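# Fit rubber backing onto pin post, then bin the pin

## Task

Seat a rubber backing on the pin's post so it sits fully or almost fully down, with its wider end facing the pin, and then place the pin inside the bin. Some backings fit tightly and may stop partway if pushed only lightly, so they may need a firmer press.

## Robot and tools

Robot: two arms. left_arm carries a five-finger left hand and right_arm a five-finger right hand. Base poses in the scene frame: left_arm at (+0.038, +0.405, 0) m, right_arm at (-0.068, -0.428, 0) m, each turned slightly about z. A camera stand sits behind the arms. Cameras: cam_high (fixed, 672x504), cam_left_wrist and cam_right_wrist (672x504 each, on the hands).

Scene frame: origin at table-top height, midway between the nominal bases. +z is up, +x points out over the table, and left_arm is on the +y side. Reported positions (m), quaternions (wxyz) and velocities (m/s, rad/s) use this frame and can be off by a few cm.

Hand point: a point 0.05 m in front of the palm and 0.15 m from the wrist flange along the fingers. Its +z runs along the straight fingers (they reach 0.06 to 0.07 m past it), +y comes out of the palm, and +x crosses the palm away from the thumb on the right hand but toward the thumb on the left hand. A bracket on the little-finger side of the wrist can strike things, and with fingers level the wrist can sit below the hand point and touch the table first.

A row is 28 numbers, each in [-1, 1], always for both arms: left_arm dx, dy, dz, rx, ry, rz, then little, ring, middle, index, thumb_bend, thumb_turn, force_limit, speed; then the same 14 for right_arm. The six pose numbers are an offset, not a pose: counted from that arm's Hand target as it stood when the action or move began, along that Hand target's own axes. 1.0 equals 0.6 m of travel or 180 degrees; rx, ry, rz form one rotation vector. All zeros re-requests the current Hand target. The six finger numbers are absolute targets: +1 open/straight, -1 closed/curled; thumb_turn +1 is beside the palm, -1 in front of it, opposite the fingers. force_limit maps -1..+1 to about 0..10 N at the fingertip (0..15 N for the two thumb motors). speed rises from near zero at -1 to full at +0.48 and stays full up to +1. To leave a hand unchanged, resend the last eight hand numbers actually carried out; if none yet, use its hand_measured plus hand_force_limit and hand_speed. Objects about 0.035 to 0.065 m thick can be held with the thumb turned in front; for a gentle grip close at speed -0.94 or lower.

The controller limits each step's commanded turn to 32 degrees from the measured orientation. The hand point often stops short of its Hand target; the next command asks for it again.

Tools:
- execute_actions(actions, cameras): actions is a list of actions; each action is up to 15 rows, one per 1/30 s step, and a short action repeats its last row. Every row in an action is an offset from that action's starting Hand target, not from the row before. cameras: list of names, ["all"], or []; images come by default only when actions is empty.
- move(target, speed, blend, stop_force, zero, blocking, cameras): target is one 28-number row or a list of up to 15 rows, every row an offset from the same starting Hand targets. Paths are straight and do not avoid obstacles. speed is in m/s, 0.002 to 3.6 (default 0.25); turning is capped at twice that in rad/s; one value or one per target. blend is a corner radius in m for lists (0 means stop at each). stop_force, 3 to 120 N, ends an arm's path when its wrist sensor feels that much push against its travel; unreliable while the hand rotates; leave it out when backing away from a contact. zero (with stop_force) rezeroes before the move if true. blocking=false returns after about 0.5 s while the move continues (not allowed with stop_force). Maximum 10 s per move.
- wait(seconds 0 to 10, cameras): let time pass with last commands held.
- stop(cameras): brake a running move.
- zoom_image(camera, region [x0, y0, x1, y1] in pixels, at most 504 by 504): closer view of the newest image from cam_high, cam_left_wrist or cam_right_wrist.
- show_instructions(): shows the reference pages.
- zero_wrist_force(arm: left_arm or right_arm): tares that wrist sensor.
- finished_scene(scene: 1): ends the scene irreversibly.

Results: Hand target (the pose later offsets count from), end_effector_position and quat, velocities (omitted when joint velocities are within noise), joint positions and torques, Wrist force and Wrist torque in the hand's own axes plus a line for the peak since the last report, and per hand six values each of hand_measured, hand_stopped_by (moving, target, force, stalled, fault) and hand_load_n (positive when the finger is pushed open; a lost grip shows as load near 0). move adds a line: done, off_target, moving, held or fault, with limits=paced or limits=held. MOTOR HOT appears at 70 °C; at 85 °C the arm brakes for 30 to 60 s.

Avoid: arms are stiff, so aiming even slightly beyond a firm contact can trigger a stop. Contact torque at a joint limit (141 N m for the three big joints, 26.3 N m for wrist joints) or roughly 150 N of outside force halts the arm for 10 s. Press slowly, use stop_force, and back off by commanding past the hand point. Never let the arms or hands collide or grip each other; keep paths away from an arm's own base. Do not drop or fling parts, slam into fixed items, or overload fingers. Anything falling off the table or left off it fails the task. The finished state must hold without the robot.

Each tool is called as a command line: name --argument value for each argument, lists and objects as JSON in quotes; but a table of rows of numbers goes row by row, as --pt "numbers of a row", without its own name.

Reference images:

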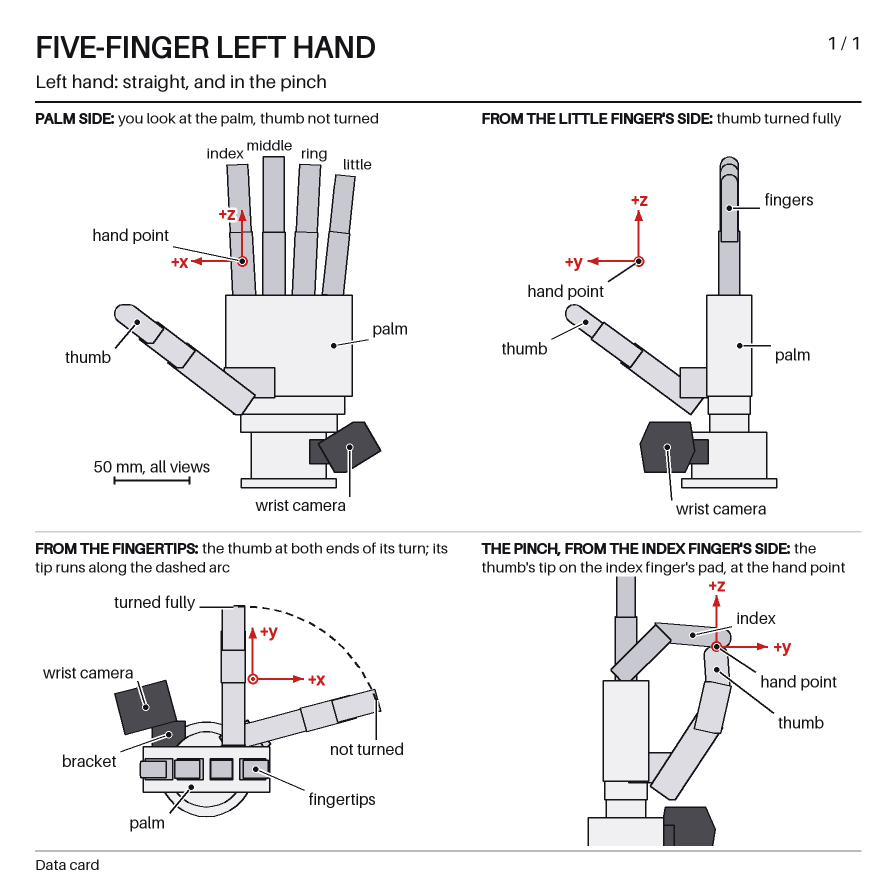

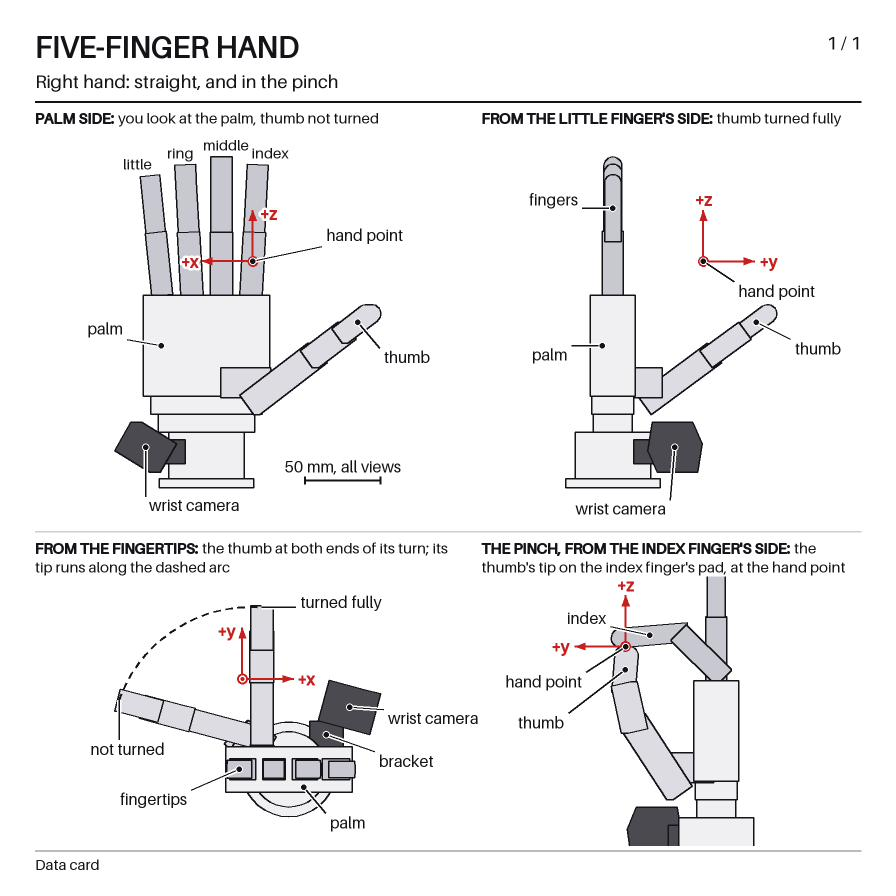

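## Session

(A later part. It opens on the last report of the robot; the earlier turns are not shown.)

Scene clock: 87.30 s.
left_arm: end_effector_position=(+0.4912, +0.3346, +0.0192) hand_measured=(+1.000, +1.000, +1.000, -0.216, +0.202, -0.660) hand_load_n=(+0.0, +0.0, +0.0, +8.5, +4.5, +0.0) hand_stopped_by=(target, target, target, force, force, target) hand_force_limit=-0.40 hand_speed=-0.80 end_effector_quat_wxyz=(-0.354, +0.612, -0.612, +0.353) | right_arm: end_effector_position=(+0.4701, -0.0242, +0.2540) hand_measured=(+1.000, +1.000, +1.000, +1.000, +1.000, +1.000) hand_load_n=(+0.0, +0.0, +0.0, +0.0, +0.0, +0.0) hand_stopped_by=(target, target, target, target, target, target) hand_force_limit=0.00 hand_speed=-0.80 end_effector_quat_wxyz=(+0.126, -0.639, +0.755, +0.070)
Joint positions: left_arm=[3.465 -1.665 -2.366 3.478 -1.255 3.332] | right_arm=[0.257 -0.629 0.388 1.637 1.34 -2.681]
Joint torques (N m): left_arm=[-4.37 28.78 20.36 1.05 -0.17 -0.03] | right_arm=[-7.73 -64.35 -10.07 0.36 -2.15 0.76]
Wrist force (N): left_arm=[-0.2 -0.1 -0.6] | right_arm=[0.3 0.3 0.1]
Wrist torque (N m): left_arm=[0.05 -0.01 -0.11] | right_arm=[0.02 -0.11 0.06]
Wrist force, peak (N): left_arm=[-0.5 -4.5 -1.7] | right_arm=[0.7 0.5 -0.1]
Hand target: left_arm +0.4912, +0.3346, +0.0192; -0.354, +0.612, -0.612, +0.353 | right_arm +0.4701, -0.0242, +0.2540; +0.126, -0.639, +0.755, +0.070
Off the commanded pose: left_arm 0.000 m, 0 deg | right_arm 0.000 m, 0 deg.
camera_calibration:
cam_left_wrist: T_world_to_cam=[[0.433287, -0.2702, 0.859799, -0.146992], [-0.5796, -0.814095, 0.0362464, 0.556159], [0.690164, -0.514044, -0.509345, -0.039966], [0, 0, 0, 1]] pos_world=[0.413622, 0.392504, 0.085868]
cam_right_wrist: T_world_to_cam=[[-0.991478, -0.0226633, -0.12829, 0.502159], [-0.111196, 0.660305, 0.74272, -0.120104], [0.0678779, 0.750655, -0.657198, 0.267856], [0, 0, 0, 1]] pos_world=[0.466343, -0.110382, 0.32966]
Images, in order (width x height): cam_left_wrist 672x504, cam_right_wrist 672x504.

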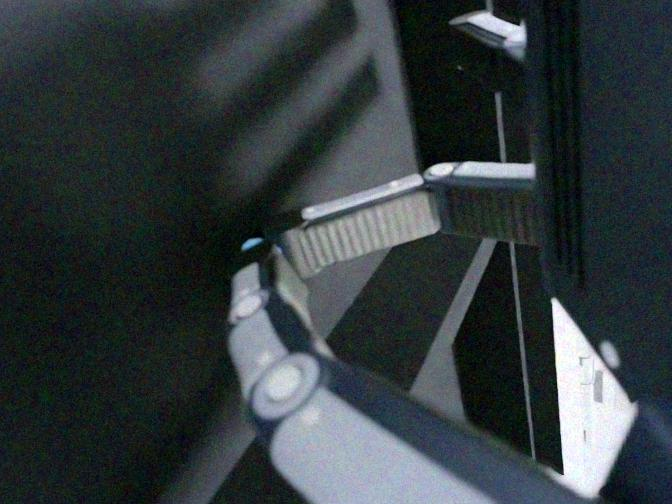

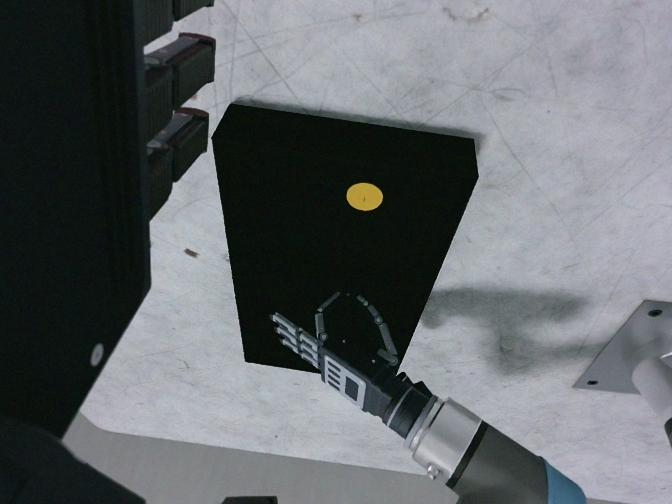

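move --target '[0,-0.0433,-0.025,0,0,0,1,1,1,-0.25,0.15,-0.66,-0.4,-0.8,0,0,0,0,0,0,1,1,1,1,1,1,0,-0.8]' --speed 0.05 --cameras '["cam_left_wrist","cam_right_wrist"]'

zoom_image --camera "cam_left_wrist" --region '[180, 180, 360, 340]'

zoom_image --camera "cam_right_wrist" --region '[290, 260, 400, 345]'

Scene clock: 88.87 s.
left_arm: end_effector_position=(+0.4912, +0.3345, +0.0491) hand_measured=(+1.000, +1.000, +1.000, -0.216, +0.202, -0.660) hand_load_n=(+0.0, +0.0, +0.0, +8.5, +4.0, -0.5) hand_stopped_by=(target, target, target, force, force, target) hand_force_limit=-0.40 hand_speed=-0.80 end_effector_quat_wxyz=(-0.354, +0.612, -0.612, +0.353) | right_arm: end_effector_position=(+0.4701, -0.0242, +0.2540) hand_measured=(+1.000, +1.000, +1.000, +1.000, +1.000, +1.000) hand_load_n=(+0.0, +0.0, +0.5, +0.0, +0.0, +0.0) hand_stopped_by=(target, target, target, target, target, target) hand_force_limit=0.00 hand_speed=-0.80 end_effector_quat_wxyz=(+0.126, -0.639, +0.755, +0.070)
Joint positions: left_arm=[3.465 -1.591 -2.332 3.371 -1.256 3.332] | right_arm=[0.257 -0.629 0.388 1.637 1.34 -2.681]
Joint torques (N m): left_arm=[10.36 28.82 25.82 -1.03 1.13 2.78] | right_arm=[-7.45 -64.09 -9.18 0.5 -1.88 0.84]
Wrist force (N): left_arm=[-0.4 -0.5 -0.3] | right_arm=[0.3 0.3 0.0]
Wrist torque (N m): left_arm=[-0.03 0.01 -0.03] | right_arm=[0.04 -0.11 0.06]
Wrist force, peak (N): left_arm=[-0.6 -0.3 -0.6] | right_arm=[0.6 0.5 -0.2]
Hand target: left_arm +0.4912, +0.3345, +0.0492; -0.354, +0.612, -0.612, +0.353 | right_arm +0.4701, -0.0242, +0.2540; +0.126, -0.639, +0.755, +0.070
Off the commanded pose: left_arm 0.000 m, 0 deg | right_arm 0.000 m, 0 deg.
move: done
camera_calibration:
cam_left_wrist: T_world_to_cam=[[0.433238, -0.27027, 0.859802, -0.172679], [-0.579637, -0.814071, 0.036173, 0.555008], [0.690164, -0.514045, -0.509345, -0.0247876], [0, 0, 0, 1]] pos_world=[0.413622, 0.392404, 0.115768]
cam_right_wrist: T_world_to_cam=[[-0.991478, -0.0226633, -0.12829, 0.502159], [-0.111196, 0.660305, 0.74272, -0.120104], [0.0678779, 0.750655, -0.657198, 0.267856], [0, 0, 0, 1]] pos_world=[0.466343, -0.110382, 0.32966]
Images, in order (width x height): cam_left_wrist 672x504, cam_right_wrist 672x504.

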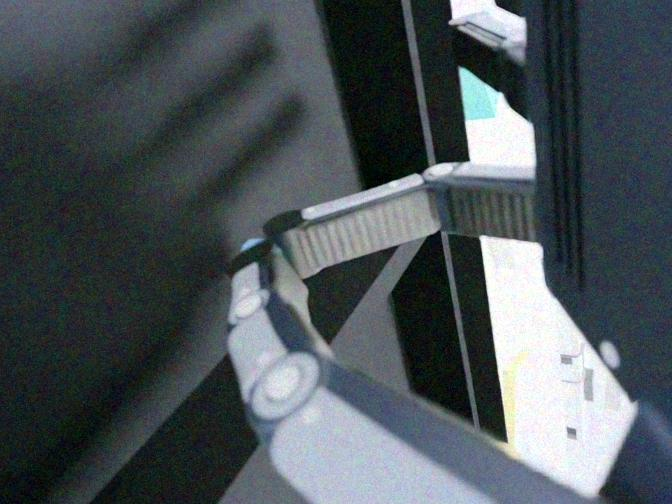

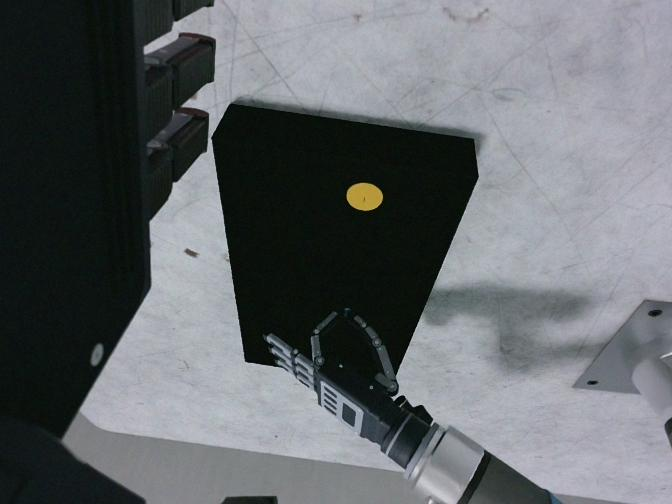

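Scaled by 2.800 from the camera's 672x504 image, which has a finer 960x720 frame.

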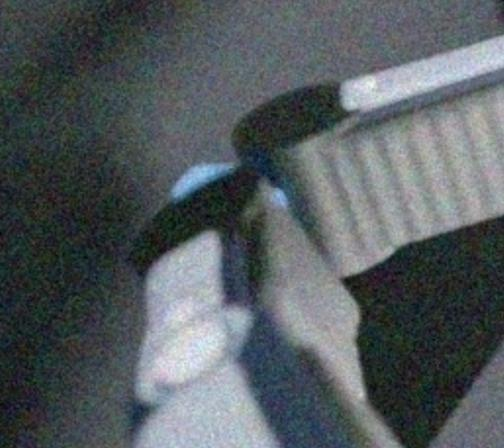

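Scaled by 4.582 from the camera's 672x504 image, which has a finer 960x720 frame.

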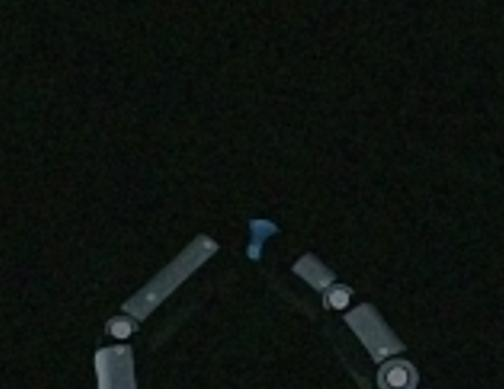

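move --pt "0 -0.0794 -0.0458 0 0 0 1 1 1 -0.25 0.15 -0.66 -0.4 -0.8 0 0 0 0 0 0 1 1 1 1 1 1 0 -0.8" --pt "0.2598 -0.0722 -0.05825 0 0 0 1 1 1 -0.25 0.15 -0.66 -0.4 -0.8 0 0 0 0 0 0 1 1 1 1 1 1 0 -0.8" --pt "0.2598 0.006 -0.0131 0 0 0 1 1 1 -0.25 0.15 -0.66 -0.4 -0.8 0 0 0 0 0 0 1 1 1 1 1 1 0 -0.8" --speed 0.1 --blend '[0.015,0.015,0]' --cameras '["all"]'

zoom_image --camera "cam_left_wrist" --region '[120, 160, 340, 340]'

zoom_image --camera "cam_right_wrist" --region '[300, 150, 430, 260]'

Scene clock: 95.67 s.
left_arm: end_effector_position=(+0.4827, +0.1786, +0.0499) hand_measured=(+1.000, +1.000, +1.000, -0.216, +0.202, -0.660) hand_load_n=(+0.0, +0.0, +0.0, +8.5, +4.0, +0.0) hand_stopped_by=(target, target, target, force, force, target) hand_force_limit=-0.40 hand_speed=-0.80 end_effector_quat_wxyz=(-0.354, +0.612, -0.612, +0.353) | right_arm: end_effector_position=(+0.4701, -0.0242, +0.2540) hand_measured=(+1.000, +1.000, +1.000, +1.000, +1.000, +1.000) hand_load_n=(+0.0, +0.0, +0.0, +0.0, +0.0, +0.0) hand_stopped_by=(target, target, target, target, target, target) hand_force_limit=0.00 hand_speed=-0.80 end_effector_quat_wxyz=(+0.126, -0.639, +0.755, +0.070)
Joint positions: left_arm=[2.872 -1.717 -2.184 3.367 -1.767 3.029] | right_arm=[0.257 -0.629 0.388 1.637 1.34 -2.681]
Joint torques (N m): left_arm=[-10.12 9.22 4.12 1.61 -1.47 -2.57] | right_arm=[-7.56 -64.98 -9.24 0.37 -1.99 0.81]
Wrist force (N): left_arm=[-0.1 -0.3 -0.3] | right_arm=[0.2 0.3 0.1]
Wrist torque (N m): left_arm=[0.00 -0.02 0.02] | right_arm=[0.04 -0.11 0.06]
Wrist force, peak (N): left_arm=[-0.7 -0.5 -0.7] | right_arm=[0.6 0.6 0.0]
Hand target: left_arm +0.4827, +0.1786, +0.0498; -0.354, +0.612, -0.612, +0.353 | right_arm +0.4701, -0.0242, +0.2540; +0.126, -0.639, +0.755, +0.070
Off the commanded pose: left_arm 0.000 m, 0 deg | right_arm 0.000 m, 0 deg.
move: done
camera_calibration:
cam_left_wrist: T_world_to_cam=[[0.433316, -0.270328, 0.859744, -0.211831], [-0.579579, -0.814115, 0.0361297, 0.42313], [0.690164, -0.513945, -0.509445, -0.0986654], [0, 0, 0, 1]] pos_world=[0.405122, 0.236504, 0.116568]
cam_right_wrist: T_world_to_cam=[[-0.991478, -0.0226633, -0.12829, 0.502159], [-0.111196, 0.660305, 0.74272, -0.120104], [0.0678779, 0.750655, -0.657198, 0.267856], [0, 0, 0, 1]] pos_world=[0.466343, -0.110382, 0.32966]

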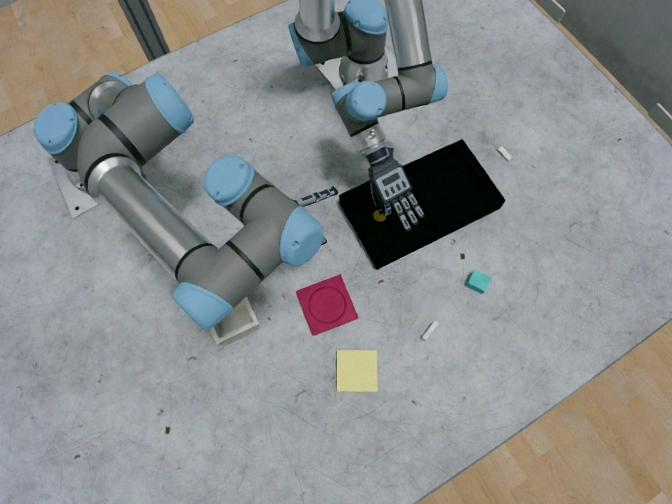

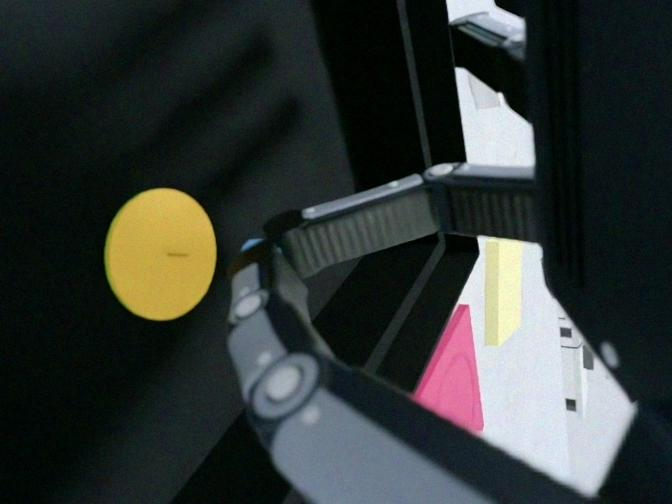

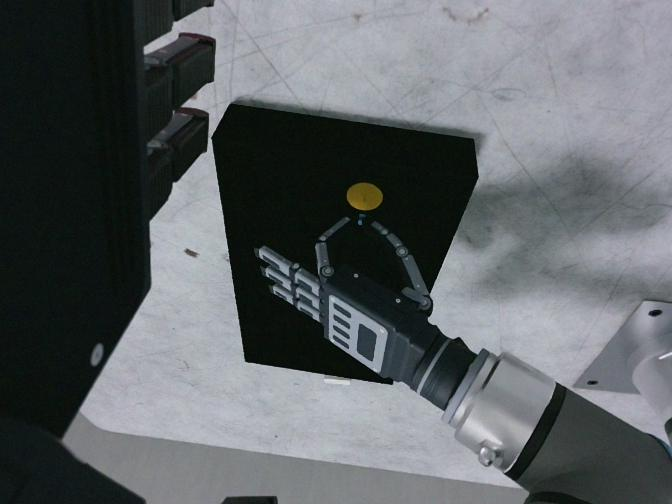

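Scaled by 2.291 from the camera's 672x504 image, which has a finer 960x720 frame.

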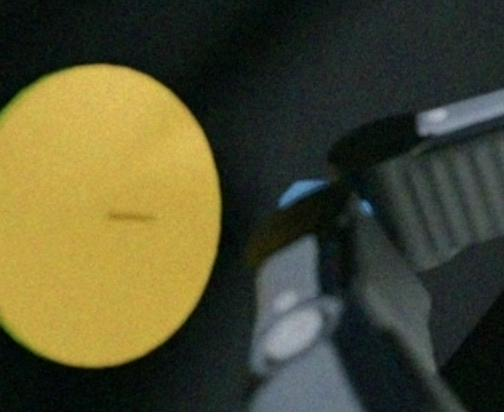

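Scaled by 3.877 from the camera's 672x504 image, which has a finer 960x720 frame.

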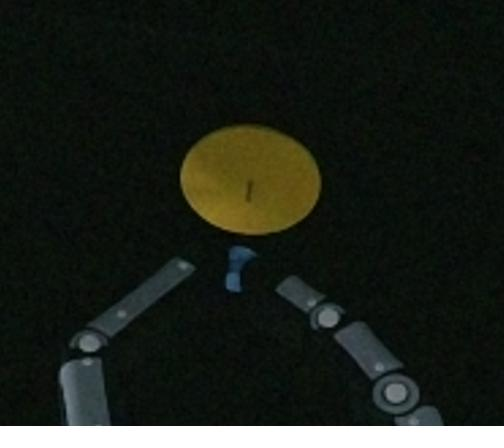

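move --target '[-0.0008,0.0251,0.0143,0,0,0,1,1,1,-0.25,0.15,-0.66,-0.4,-0.8,0,0,0,0,0,0,1,1,1,1,1,1,0,-0.8]' --speed 0.04 --cameras '["cam_left_wrist","cam_right_wrist"]'

zoom_image --camera "cam_left_wrist" --region '[160, 160, 340, 310]'

zoom_image --camera "cam_right_wrist" --region '[330, 170, 400, 230]'

Scene clock: 98.77 s.
left_arm: end_effector_position=(+0.4826, +0.1791, +0.0326) hand_measured=(+1.000, +1.000, +1.000, -0.216, +0.202, -0.660) hand_load_n=(+0.0, +0.0, +0.0, +8.5, +4.0, -0.5) hand_stopped_by=(target, target, target, force, force, target) hand_force_limit=-0.40 hand_speed=-0.80 end_effector_quat_wxyz=(-0.354, +0.612, -0.612, +0.353) | right_arm: end_effector_position=(+0.4701, -0.0242, +0.2540) hand_measured=(+1.000, +1.000, +1.000, +1.000, +1.000, +1.000) hand_load_n=(+0.0, +0.0, +0.0, +0.0, +0.0, +0.5) hand_stopped_by=(target, target, target, target, target, target) hand_force_limit=0.00 hand_speed=-0.80 end_effector_quat_wxyz=(+0.126, -0.639, +0.755, +0.070)
Joint positions: left_arm=[2.874 -1.752 -2.203 3.421 -1.766 3.029] | right_arm=[0.257 -0.629 0.388 1.637 1.34 -2.681]
Joint torques (N m): left_arm=[10.06 8.89 2.74 1.36 0.73 2.79] | right_arm=[-7.85 -63.9 -9.88 0.48 -1.8 0.77]
Wrist force (N): left_arm=[-0.1 -0.2 -0.4] | right_arm=[0.2 0.2 -0.2]
Wrist torque (N m): left_arm=[0.03 -0.03 -0.12] | right_arm=[0.04 -0.09 0.05]
Wrist force, peak (N): left_arm=[-0.3 -0.4 -0.7] | right_arm=[0.7 0.4 0.0]
Hand target: left_arm +0.4826, +0.1791, +0.0324; -0.354, +0.612, -0.612, +0.353 | right_arm +0.4701, -0.0242, +0.2540; +0.126, -0.639, +0.755, +0.070
Off the commanded pose: left_arm 0.000 m, 0 deg | right_arm 0.000 m, 0 deg.
move: done
camera_calibration:
cam_left_wrist: T_world_to_cam=[[0.433256, -0.270284, 0.859788, -0.196683], [-0.579581, -0.814113, 0.0361311, 0.424108], [0.690199, -0.513971, -0.509371, -0.107219], [0, 0, 0, 1]] pos_world=[0.405022, 0.237004, 0.099168]
cam_right_wrist: T_world_to_cam=[[-0.991478, -0.0226633, -0.12829, 0.502159], [-0.111196, 0.660305, 0.74272, -0.120104], [0.0678779, 0.750655, -0.657198, 0.267856], [0, 0, 0, 1]] pos_world=[0.466343, -0.110382, 0.32966]
Images, in order (width x height): cam_left_wrist 672x504, cam_right_wrist 672x504.

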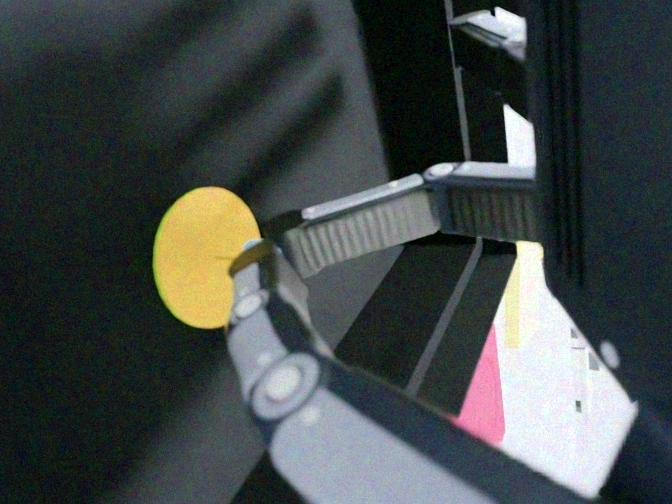

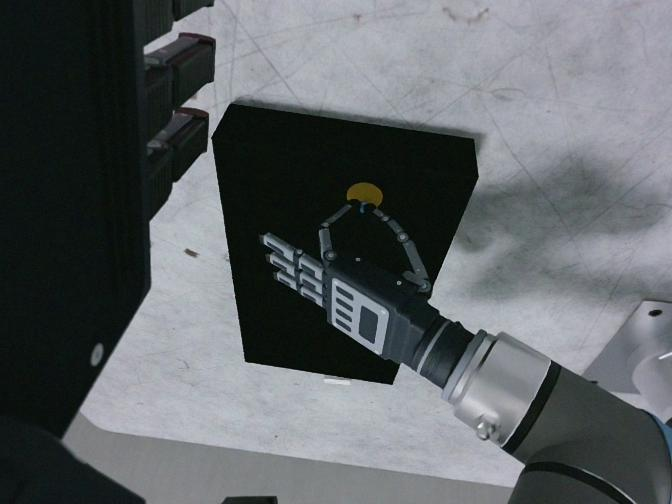

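Scaled by 2.800 from the camera's 672x504 image, which has a finer 960x720 frame.

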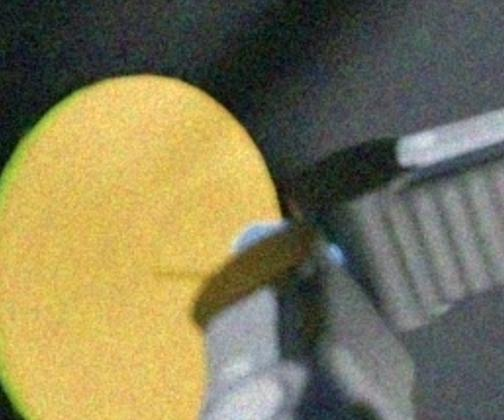

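Scaled by 7.200 from the camera's 672x504 image, which has a finer 960x720 frame.

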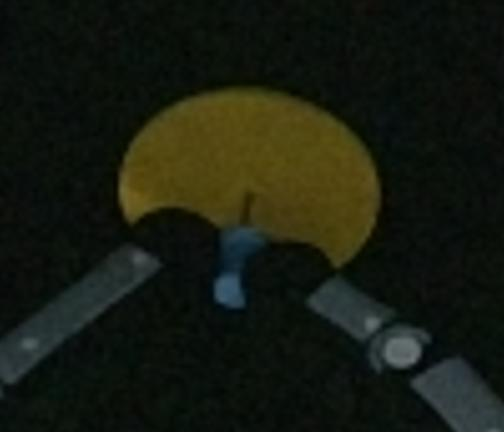

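move --target '[-0.0005,0.0117,0.0070,0,0,0,1,1,1,-0.25,0.15,-0.66,-0.4,-0.8,0,0,0,0,0,0,1,1,1,1,1,1,0,-0.8]' --speed 0.005 --stop_force 4 --cameras '["cam_left_wrist","cam_right_wrist"]'

zoom_image --camera "cam_left_wrist" --region '[160, 160, 340, 310]'

zoom_image --camera "cam_right_wrist" --region '[330, 170, 400, 230]'

Scene clock: 105.83 s.
left_arm: end_effector_position=(+0.4828, +0.1794, +0.0243) hand_measured=(+1.000, +1.000, +1.000, -0.216, +0.202, -0.660) hand_load_n=(+0.0, +0.0, +0.0, +8.0, +3.5, -0.5) hand_stopped_by=(target, target, target, force, force, target) hand_force_limit=-0.40 hand_speed=-0.80 end_effector_quat_wxyz=(-0.354, +0.612, -0.612, +0.353) | right_arm: end_effector_position=(+0.4701, -0.0242, +0.2540) hand_measured=(+1.000, +1.000, +1.000, +1.000, +1.000, +1.000) hand_load_n=(+0.0, +0.0, +0.0, +0.0, -0.5, +0.0) hand_stopped_by=(target, target, target, target, target, target) hand_force_limit=0.00 hand_speed=-0.80 end_effector_quat_wxyz=(+0.126, -0.639, +0.755, +0.070)
Joint positions: left_arm=[2.875 -1.77 -2.212 3.447 -1.765 3.03] | right_arm=[0.257 -0.629 0.388 1.637 1.34 -2.681]
Joint torques (N m): left_arm=[10.6 8.47 0.86 1.29 0.72 2.86] | right_arm=[-6.63 -63.97 -10.3 0.51 -1.93 0.84]
Wrist force (N): left_arm=[-0.6 -3.2 -2.5] | right_arm=[0.5 0.1 0.0]
Wrist torque (N m): left_arm=[-0.06 0.01 -0.12] | right_arm=[0.02 -0.15 0.07]
Wrist force, peak (N): left_arm=[-0.6 -3.5 -2.5] | right_arm=[0.7 0.3 0.4]
Hand target: left_arm +0.4828, +0.1794, +0.0243; -0.354, +0.612, -0.612, +0.353 | right_arm +0.4701, -0.0242, +0.2540; +0.126, -0.639, +0.755, +0.070
Off the commanded pose: left_arm 0.000 m, 0 deg | right_arm 0.000 m, 0 deg.
move: done
camera_calibration:
cam_left_wrist: T_world_to_cam=[[0.433256, -0.270284, 0.859788, -0.189526], [-0.579581, -0.814113, 0.0361311, 0.42485], [0.690199, -0.513971, -0.509371, -0.111379], [0, 0, 0, 1]] pos_world=[0.405222, 0.237404, 0.090868]
cam_right_wrist: T_world_to_cam=[[-0.991478, -0.0226633, -0.12829, 0.502159], [-0.111196, 0.660305, 0.74272, -0.120104], [0.0678779, 0.750655, -0.657198, 0.267856], [0, 0, 0, 1]] pos_world=[0.466343, -0.110382, 0.32966]
Images, in order (width x height): cam_left_wrist 672x504, cam_right_wrist 672x504.

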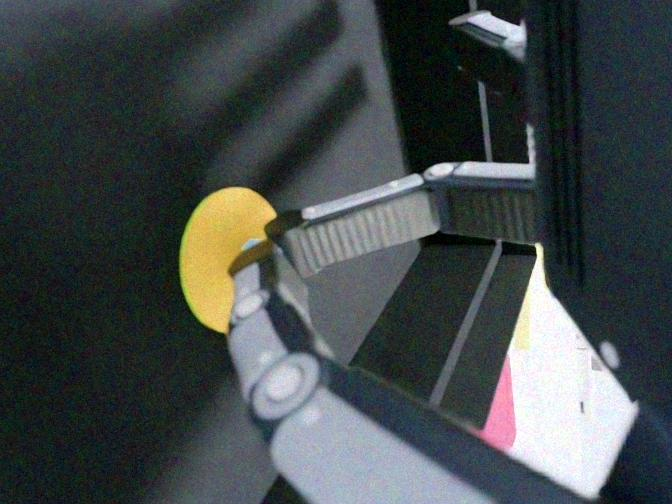

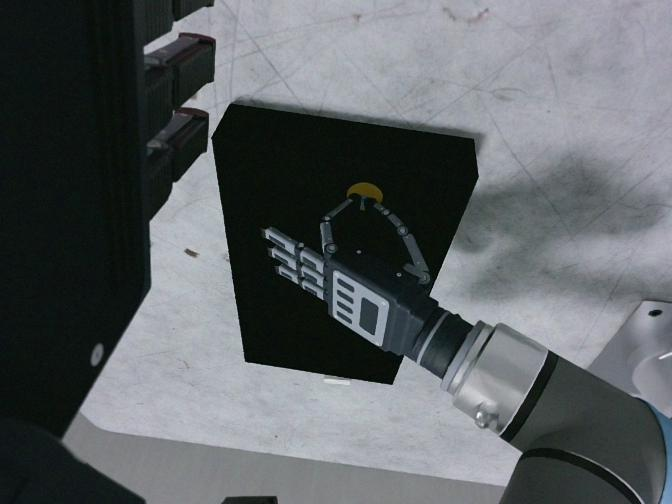

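Scaled by 2.800 from the camera's 672x504 image, which has a finer 960x720 frame.

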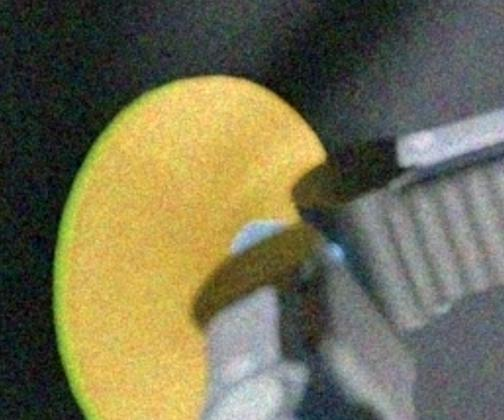

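Scaled by 7.200 from the camera's 672x504 image, which has a finer 960x720 frame.

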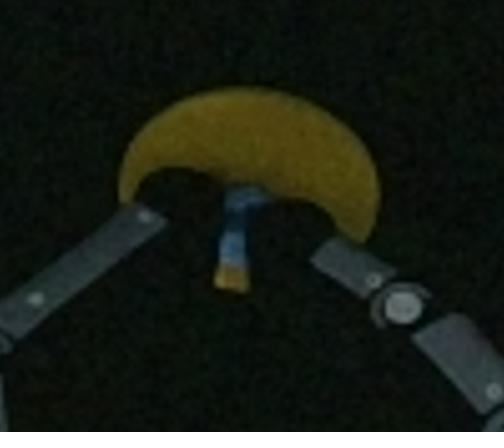

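move --target '[0,0.00505,0.00292,0,0,0,1,1,1,-0.25,0.15,-0.66,-0.4,-0.8,0,0,0,0,0,0,1,1,1,1,1,1,0,-0.8]' --speed 0.005 --stop_force 8 --cameras '["cam_left_wrist","cam_right_wrist"]'

zoom_image --camera "cam_left_wrist" --region '[160, 160, 340, 310]'

zoom_image --camera "cam_right_wrist" --region '[330, 170, 400, 230]'

Scene clock: 108.77 s.
left_arm: end_effector_position=(+0.4828, +0.1794, +0.0208) hand_measured=(+1.000, +1.000, +1.000, -0.216, +0.202, -0.660) hand_load_n=(+0.0, +0.0, +0.0, +6.5, +3.0, -0.5) hand_stopped_by=(target, target, target, force, force, target) hand_force_limit=-0.40 hand_speed=-0.80 end_effector_quat_wxyz=(-0.354, +0.612, -0.612, +0.353) | right_arm: end_effector_position=(+0.4701, -0.0242, +0.2540) hand_measured=(+1.000, +1.000, +1.000, +1.000, +1.000, +1.000) hand_load_n=(+0.0, +0.0, +0.0, +0.0, +0.0, +0.0) hand_stopped_by=(target, target, target, target, target, target) hand_force_limit=0.00 hand_speed=-0.80 end_effector_quat_wxyz=(+0.126, -0.639, +0.755, +0.070)
Joint positions: left_arm=[2.875 -1.777 -2.215 3.458 -1.765 3.03] | right_arm=[0.257 -0.629 0.388 1.637 1.34 -2.681]
Joint torques (N m): left_arm=[9.86 5.93 0.64 0.98 0.81 2.89] | right_arm=[-7.02 -63.68 -9.86 0.39 -1.97 0.76]
Wrist force (N): left_arm=[-1.0 -7.9 -7.0] | right_arm=[0.2 0.2 0.0]
Wrist torque (N m): left_arm=[-0.21 0.01 -0.08] | right_arm=[0.02 -0.10 0.06]
Wrist force, peak (N): left_arm=[-1.0 -7.9 -7.0] | right_arm=[0.3 0.7 -0.1]
Hand target: left_arm +0.4828, +0.1794, +0.0208; -0.354, +0.612, -0.612, +0.353 | right_arm +0.4701, -0.0242, +0.2540; +0.126, -0.639, +0.755, +0.070
Off the commanded pose: left_arm 0.000 m, 0 deg | right_arm 0.000 m, 0 deg.
move: done
camera_calibration:
cam_left_wrist: T_world_to_cam=[[0.433256, -0.270284, 0.859788, -0.186516], [-0.579581, -0.814113, 0.0361311, 0.424976], [0.690199, -0.513971, -0.509371, -0.113162], [0, 0, 0, 1]] pos_world=[0.405222, 0.237404, 0.087368]
cam_right_wrist: T_world_to_cam=[[-0.991478, -0.0226633, -0.12829, 0.502159], [-0.111196, 0.660305, 0.74272, -0.120104], [0.0678779, 0.750655, -0.657198, 0.267856], [0, 0, 0, 1]] pos_world=[0.466343, -0.110382, 0.32966]
Images, in order (width x height): cam_left_wrist 672x504, cam_right_wrist 672x504.

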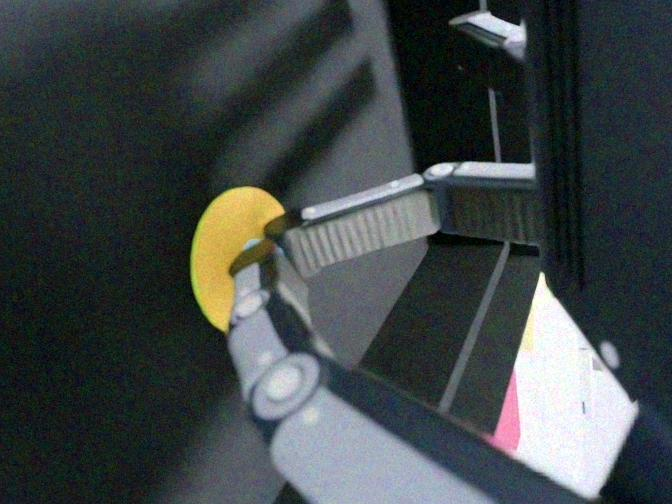

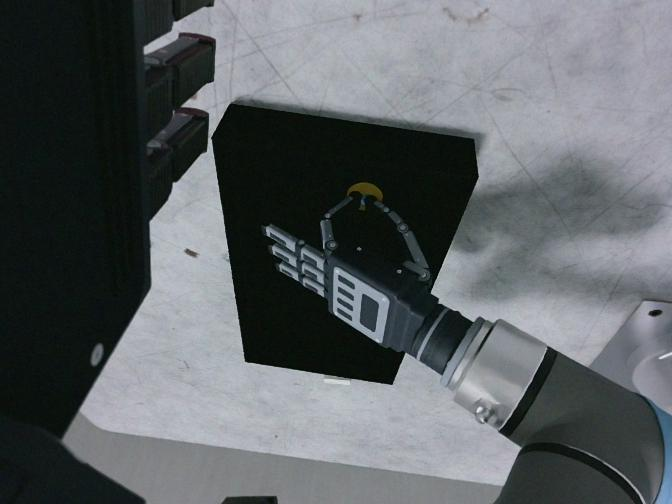

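Scaled by 2.800 from the camera's 672x504 image, which has a finer 960x720 frame.

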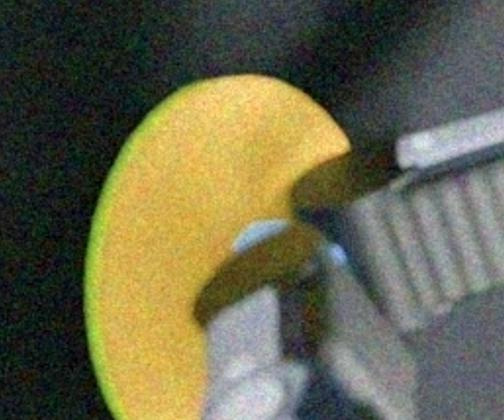

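Scaled by 7.200 from the camera's 672x504 image, which has a finer 960x720 frame.

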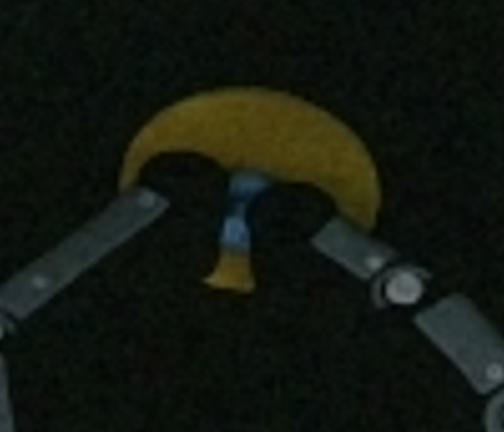

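execute_actions --actions '[[[0,0,0,0,0,0,1,1,1,-0.08,0.32,-0.66,-0.4,-0.5,0,0,0,0,0,0,1,1,1,1,1,1,0,-0.8]]]'

move --target '[0,-0.065,-0.0375,0,0,0,1,1,1,-0.08,0.32,-0.66,-0.4,-0.5,0,0,0,0,0,0,1,1,1,1,1,1,0,-0.8]' --speed 0.06 --cameras '["cam_left_wrist","cam_right_wrist"]'

zoom_image --camera "cam_left_wrist" --region '[100, 160, 260, 340]'

zoom_image --camera "cam_right_wrist" --region '[330, 170, 400, 230]'

Scene clock: 110.00 s.
left_arm: end_effector_position=(+0.4828, +0.1794, +0.0207) hand_measured=(+1.000, +1.000, +1.000, -0.138, +0.316, -0.660) hand_load_n=(+0.0, +0.0, +0.0, -18.5, -5.0, -0.5) hand_stopped_by=(target, target, target, stalled, target, target) hand_force_limit=-0.40 hand_speed=-0.50 end_effector_quat_wxyz=(-0.354, +0.612, -0.612, +0.353) | right_arm: end_effector_position=(+0.4701, -0.0242, +0.2540) hand_measured=(+1.000, +1.000, +1.000, +1.000, +1.000, +1.000) hand_load_n=(+0.0, +0.0, +0.0, +0.5, +0.0, +0.0) hand_stopped_by=(target, target, target, target, target, target) hand_force_limit=0.00 hand_speed=-0.80 end_effector_quat_wxyz=(+0.126, -0.639, +0.755, +0.070)
Joint positions: left_arm=[2.875 -1.777 -2.215 3.458 -1.765 3.03] | right_arm=[0.257 -0.629 0.388 1.637 1.34 -2.681]
Joint torques (N m): left_arm=[8.89 15.49 7.58 -0.17 -0.23 2.29] | right_arm=[-8.67 -64.62 -9.24 0.33 -1.84 0.92]
Wrist force (N): left_arm=[-1.3 -15.0 -14.0] | right_arm=[0.3 0.3 0.0]
Wrist torque (N m): left_arm=[-0.40 -0.03 0.01] | right_arm=[0.04 -0.11 0.06]
Wrist force, peak (N): left_arm=[-1.5 -15.3 -14.8] | right_arm=[0.7 0.4 0.0]
Hand target: left_arm +0.4828, +0.1794, +0.0208; -0.354, +0.612, -0.612, +0.353 | right_arm +0.4701, -0.0242, +0.2540; +0.126, -0.639, +0.755, +0.070
Off the commanded pose: left_arm 0.000 m, 0 deg | right_arm 0.000 m, 0 deg.

Scene clock: 111.37 s.
left_arm: end_effector_position=(+0.4827, +0.1794, +0.0657) hand_measured=(+1.000, +1.000, +1.000, -0.136, +0.318, -0.660) hand_load_n=(+0.0, +0.0, +0.0, +0.0, +0.0, +0.0) hand_stopped_by=(target, target, target, stalled, target, target) hand_force_limit=-0.40 hand_speed=-0.50 end_effector_quat_wxyz=(-0.354, +0.612, -0.612, +0.353) | right_arm: end_effector_position=(+0.4701, -0.0242, +0.2540) hand_measured=(+1.000, +1.000, +1.000, +1.000, +1.000, +1.000) hand_load_n=(+0.0, +0.0, +0.0, +0.0, +0.0, +0.0) hand_stopped_by=(target, target, target, target, target, target) hand_force_limit=0.00 hand_speed=-0.80 end_effector_quat_wxyz=(+0.126, -0.639, +0.755, +0.070)
Joint positions: left_arm=[2.875 -1.686 -2.167 3.319 -1.765 3.03] | right_arm=[0.257 -0.629 0.388 1.637 1.34 -2.681]
Joint torques (N m): left_arm=[-1.64 34.33 26.39 -1.1 -0.15 -2.17] | right_arm=[-7.53 -64.78 -9.46 0.54 -1.88 0.93]
Wrist force (N): left_arm=[-0.6 -0.3 -0.5] | right_arm=[0.3 0.1 0.0]
Wrist torque (N m): left_arm=[0.01 0.05 -0.15] | right_arm=[0.01 -0.12 0.06]
Wrist force, peak (N): left_arm=[-1.5 -14.9 -14.1] | right_arm=[0.6 0.6 -0.2]
Hand target: left_arm +0.4828, +0.1794, +0.0658; -0.354, +0.612, -0.612, +0.353 | right_arm +0.4701, -0.0242, +0.2540; +0.126, -0.639, +0.755, +0.070
Off the commanded pose: left_arm 0.000 m, 0 deg | right_arm 0.000 m, 0 deg.
move: done
camera_calibration:
cam_left_wrist: T_world_to_cam=[[0.433238, -0.27027, 0.859802, -0.225102], [-0.579637, -0.814071, 0.036173, 0.423222], [0.690164, -0.514045, -0.509345, -0.0902453], [0, 0, 0, 1]] pos_world=[0.405122, 0.237304, 0.132268]
cam_right_wrist: T_world_to_cam=[[-0.991478, -0.0226633, -0.12829, 0.502159], [-0.111196, 0.660305, 0.74272, -0.120104], [0.0678779, 0.750655, -0.657198, 0.267856], [0, 0, 0, 1]] pos_world=[0.466343, -0.110382, 0.32966]
Images, in order (width x height): cam_left_wrist 672x504, cam_right_wrist 672x504.

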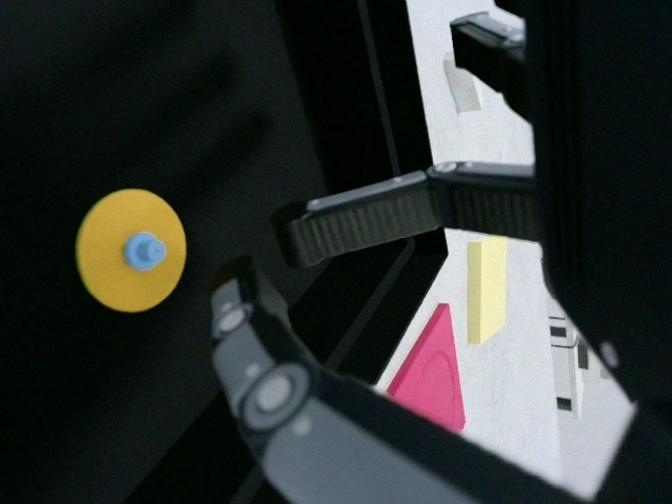

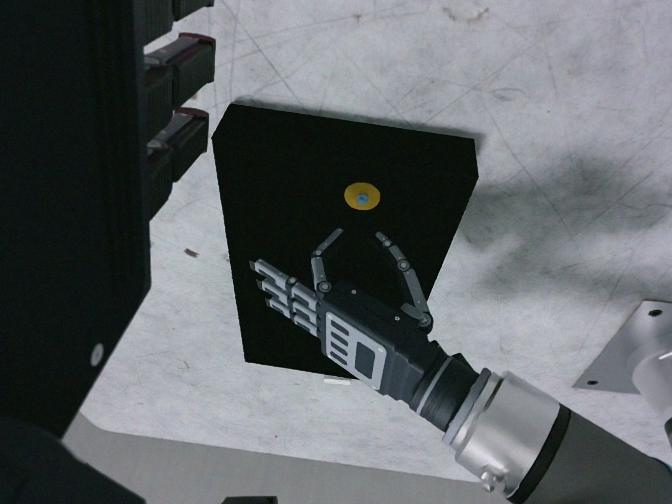

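Scaled by 2.800 from the camera's 672x504 image, which has a finer 960x720 frame.

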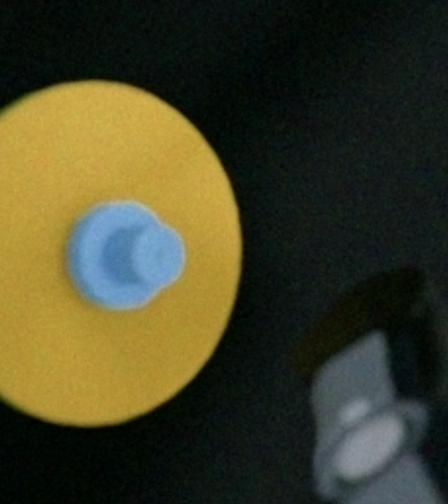

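Scaled by 7.200 from the camera's 672x504 image, which has a finer 960x720 frame.

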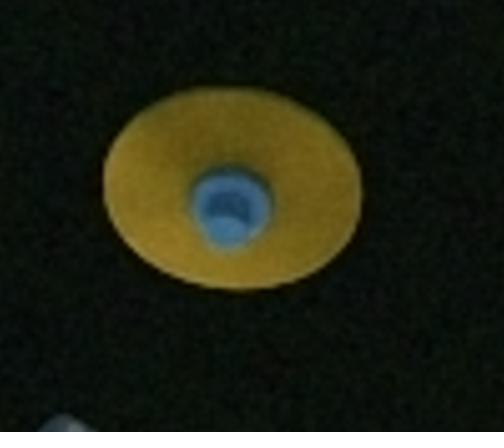

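move --target '[0.0005,0.0394,0.001,0,0,0,1,1,1,-0.15,0.5,-0.66,0.0,-0.2,0,0,0,0,0,0,1,1,1,1,1,1,0,-0.8]' --speed 0.08 --cameras '["cam_left_wrist","cam_right_wrist"]'

zoom_image --camera "cam_left_wrist" --region '[160, 140, 360, 320]'

zoom_image --camera "cam_right_wrist" --region '[330, 170, 400, 230]'

Scene clock: 116.40 s.
left_arm: end_effector_position=(+0.4715, +0.1791, +0.0451) hand_measured=(+1.000, +1.000, +1.000, -0.150, +0.500, -0.660) hand_load_n=(+0.0, +0.0, +0.0, +0.0, +0.0, -0.5) hand_stopped_by=(target, target, target, target, target, target) hand_force_limit=0.00 hand_speed=-0.20 end_effector_quat_wxyz=(-0.354, +0.612, -0.612, +0.353) | right_arm: end_effector_position=(+0.4701, -0.0242, +0.2540) hand_measured=(+1.000, +1.000, +1.000, +1.000, +1.000, +1.000) hand_load_n=(+0.0, +0.0, +0.0, +0.0, +0.5, +0.0) hand_stopped_by=(target, target, target, target, target, target) hand_force_limit=0.00 hand_speed=-0.80 end_effector_quat_wxyz=(+0.126, -0.639, +0.755, +0.070)
Joint positions: left_arm=[2.865 -1.706 -2.215 3.386 -1.773 3.025] | right_arm=[0.257 -0.629 0.388 1.637 1.34 -2.681]
Joint torques (N m): left_arm=[-10.31 7.92 3.85 1.63 -1.6 -2.52] | right_arm=[-7.66 -63.4 -9.48 0.51 -1.97 0.82]
Wrist force (N): left_arm=[-0.1 -0.5 -0.5] | right_arm=[0.3 0.1 0.1]
Wrist torque (N m): left_arm=[-0.01 -0.03 0.02] | right_arm=[0.00 -0.11 0.05]
Wrist force, peak (N): left_arm=[-0.3 -1.0 -0.5] | right_arm=[0.8 0.1 0.1]
Hand target: left_arm +0.4715, +0.1791, +0.0450; -0.354, +0.612, -0.612, +0.353 | right_arm +0.4701, -0.0242, +0.2540; +0.126, -0.639, +0.755, +0.070
Off the commanded pose: left_arm 0.000 m, 0 deg | right_arm 0.000 m, 0 deg.
move: done
camera_calibration:
cam_left_wrist: T_world_to_cam=[[0.433256, -0.270284, 0.859788, -0.202707], [-0.579581, -0.814113, 0.0361311, 0.41722], [0.690199, -0.513971, -0.509371, -0.0931398], [0, 0, 0, 1]] pos_world=[0.393922, 0.237004, 0.111768]
cam_right_wrist: T_world_to_cam=[[-0.991478, -0.0226633, -0.12829, 0.502159], [-0.111196, 0.660305, 0.74272, -0.120104], [0.0678779, 0.750655, -0.657198, 0.267856], [0, 0, 0, 1]] pos_world=[0.466343, -0.110382, 0.32966]
Images, in order (width x height): cam_left_wrist 672x504, cam_right_wrist 672x504.

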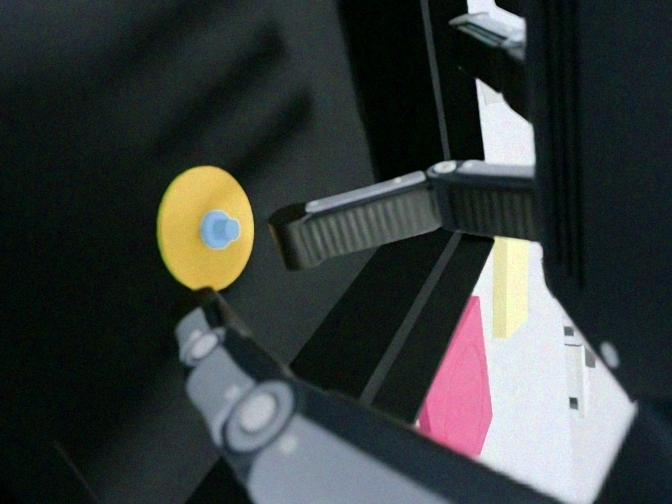

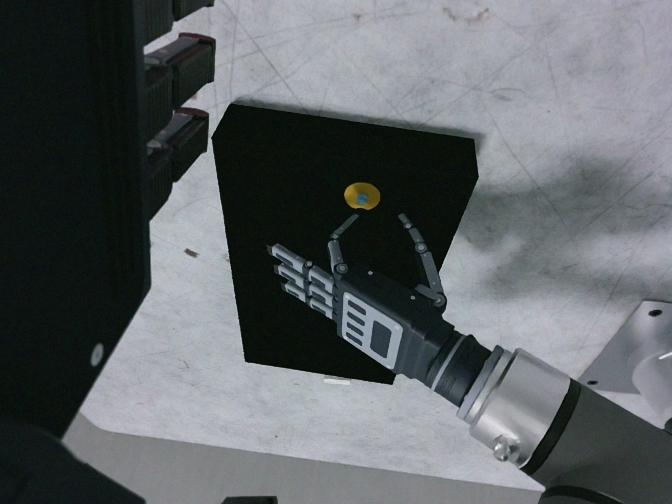

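Scaled by 2.520 from the camera's 672x504 image, which has a finer 960x720 frame.

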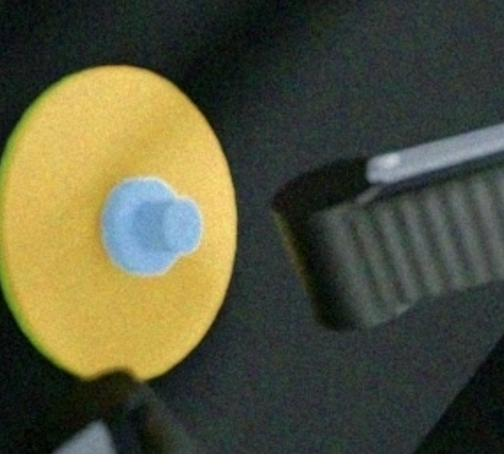

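Scaled by 7.200 from the camera's 672x504 image, which has a finer 960x720 frame.

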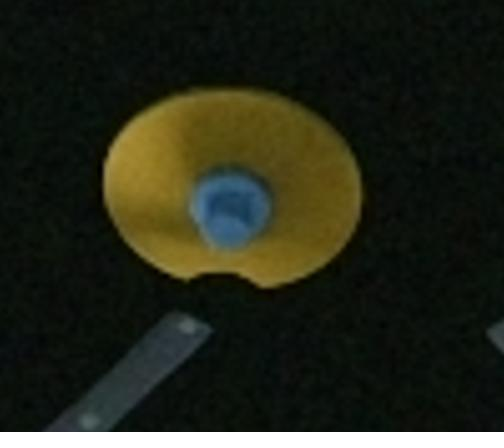

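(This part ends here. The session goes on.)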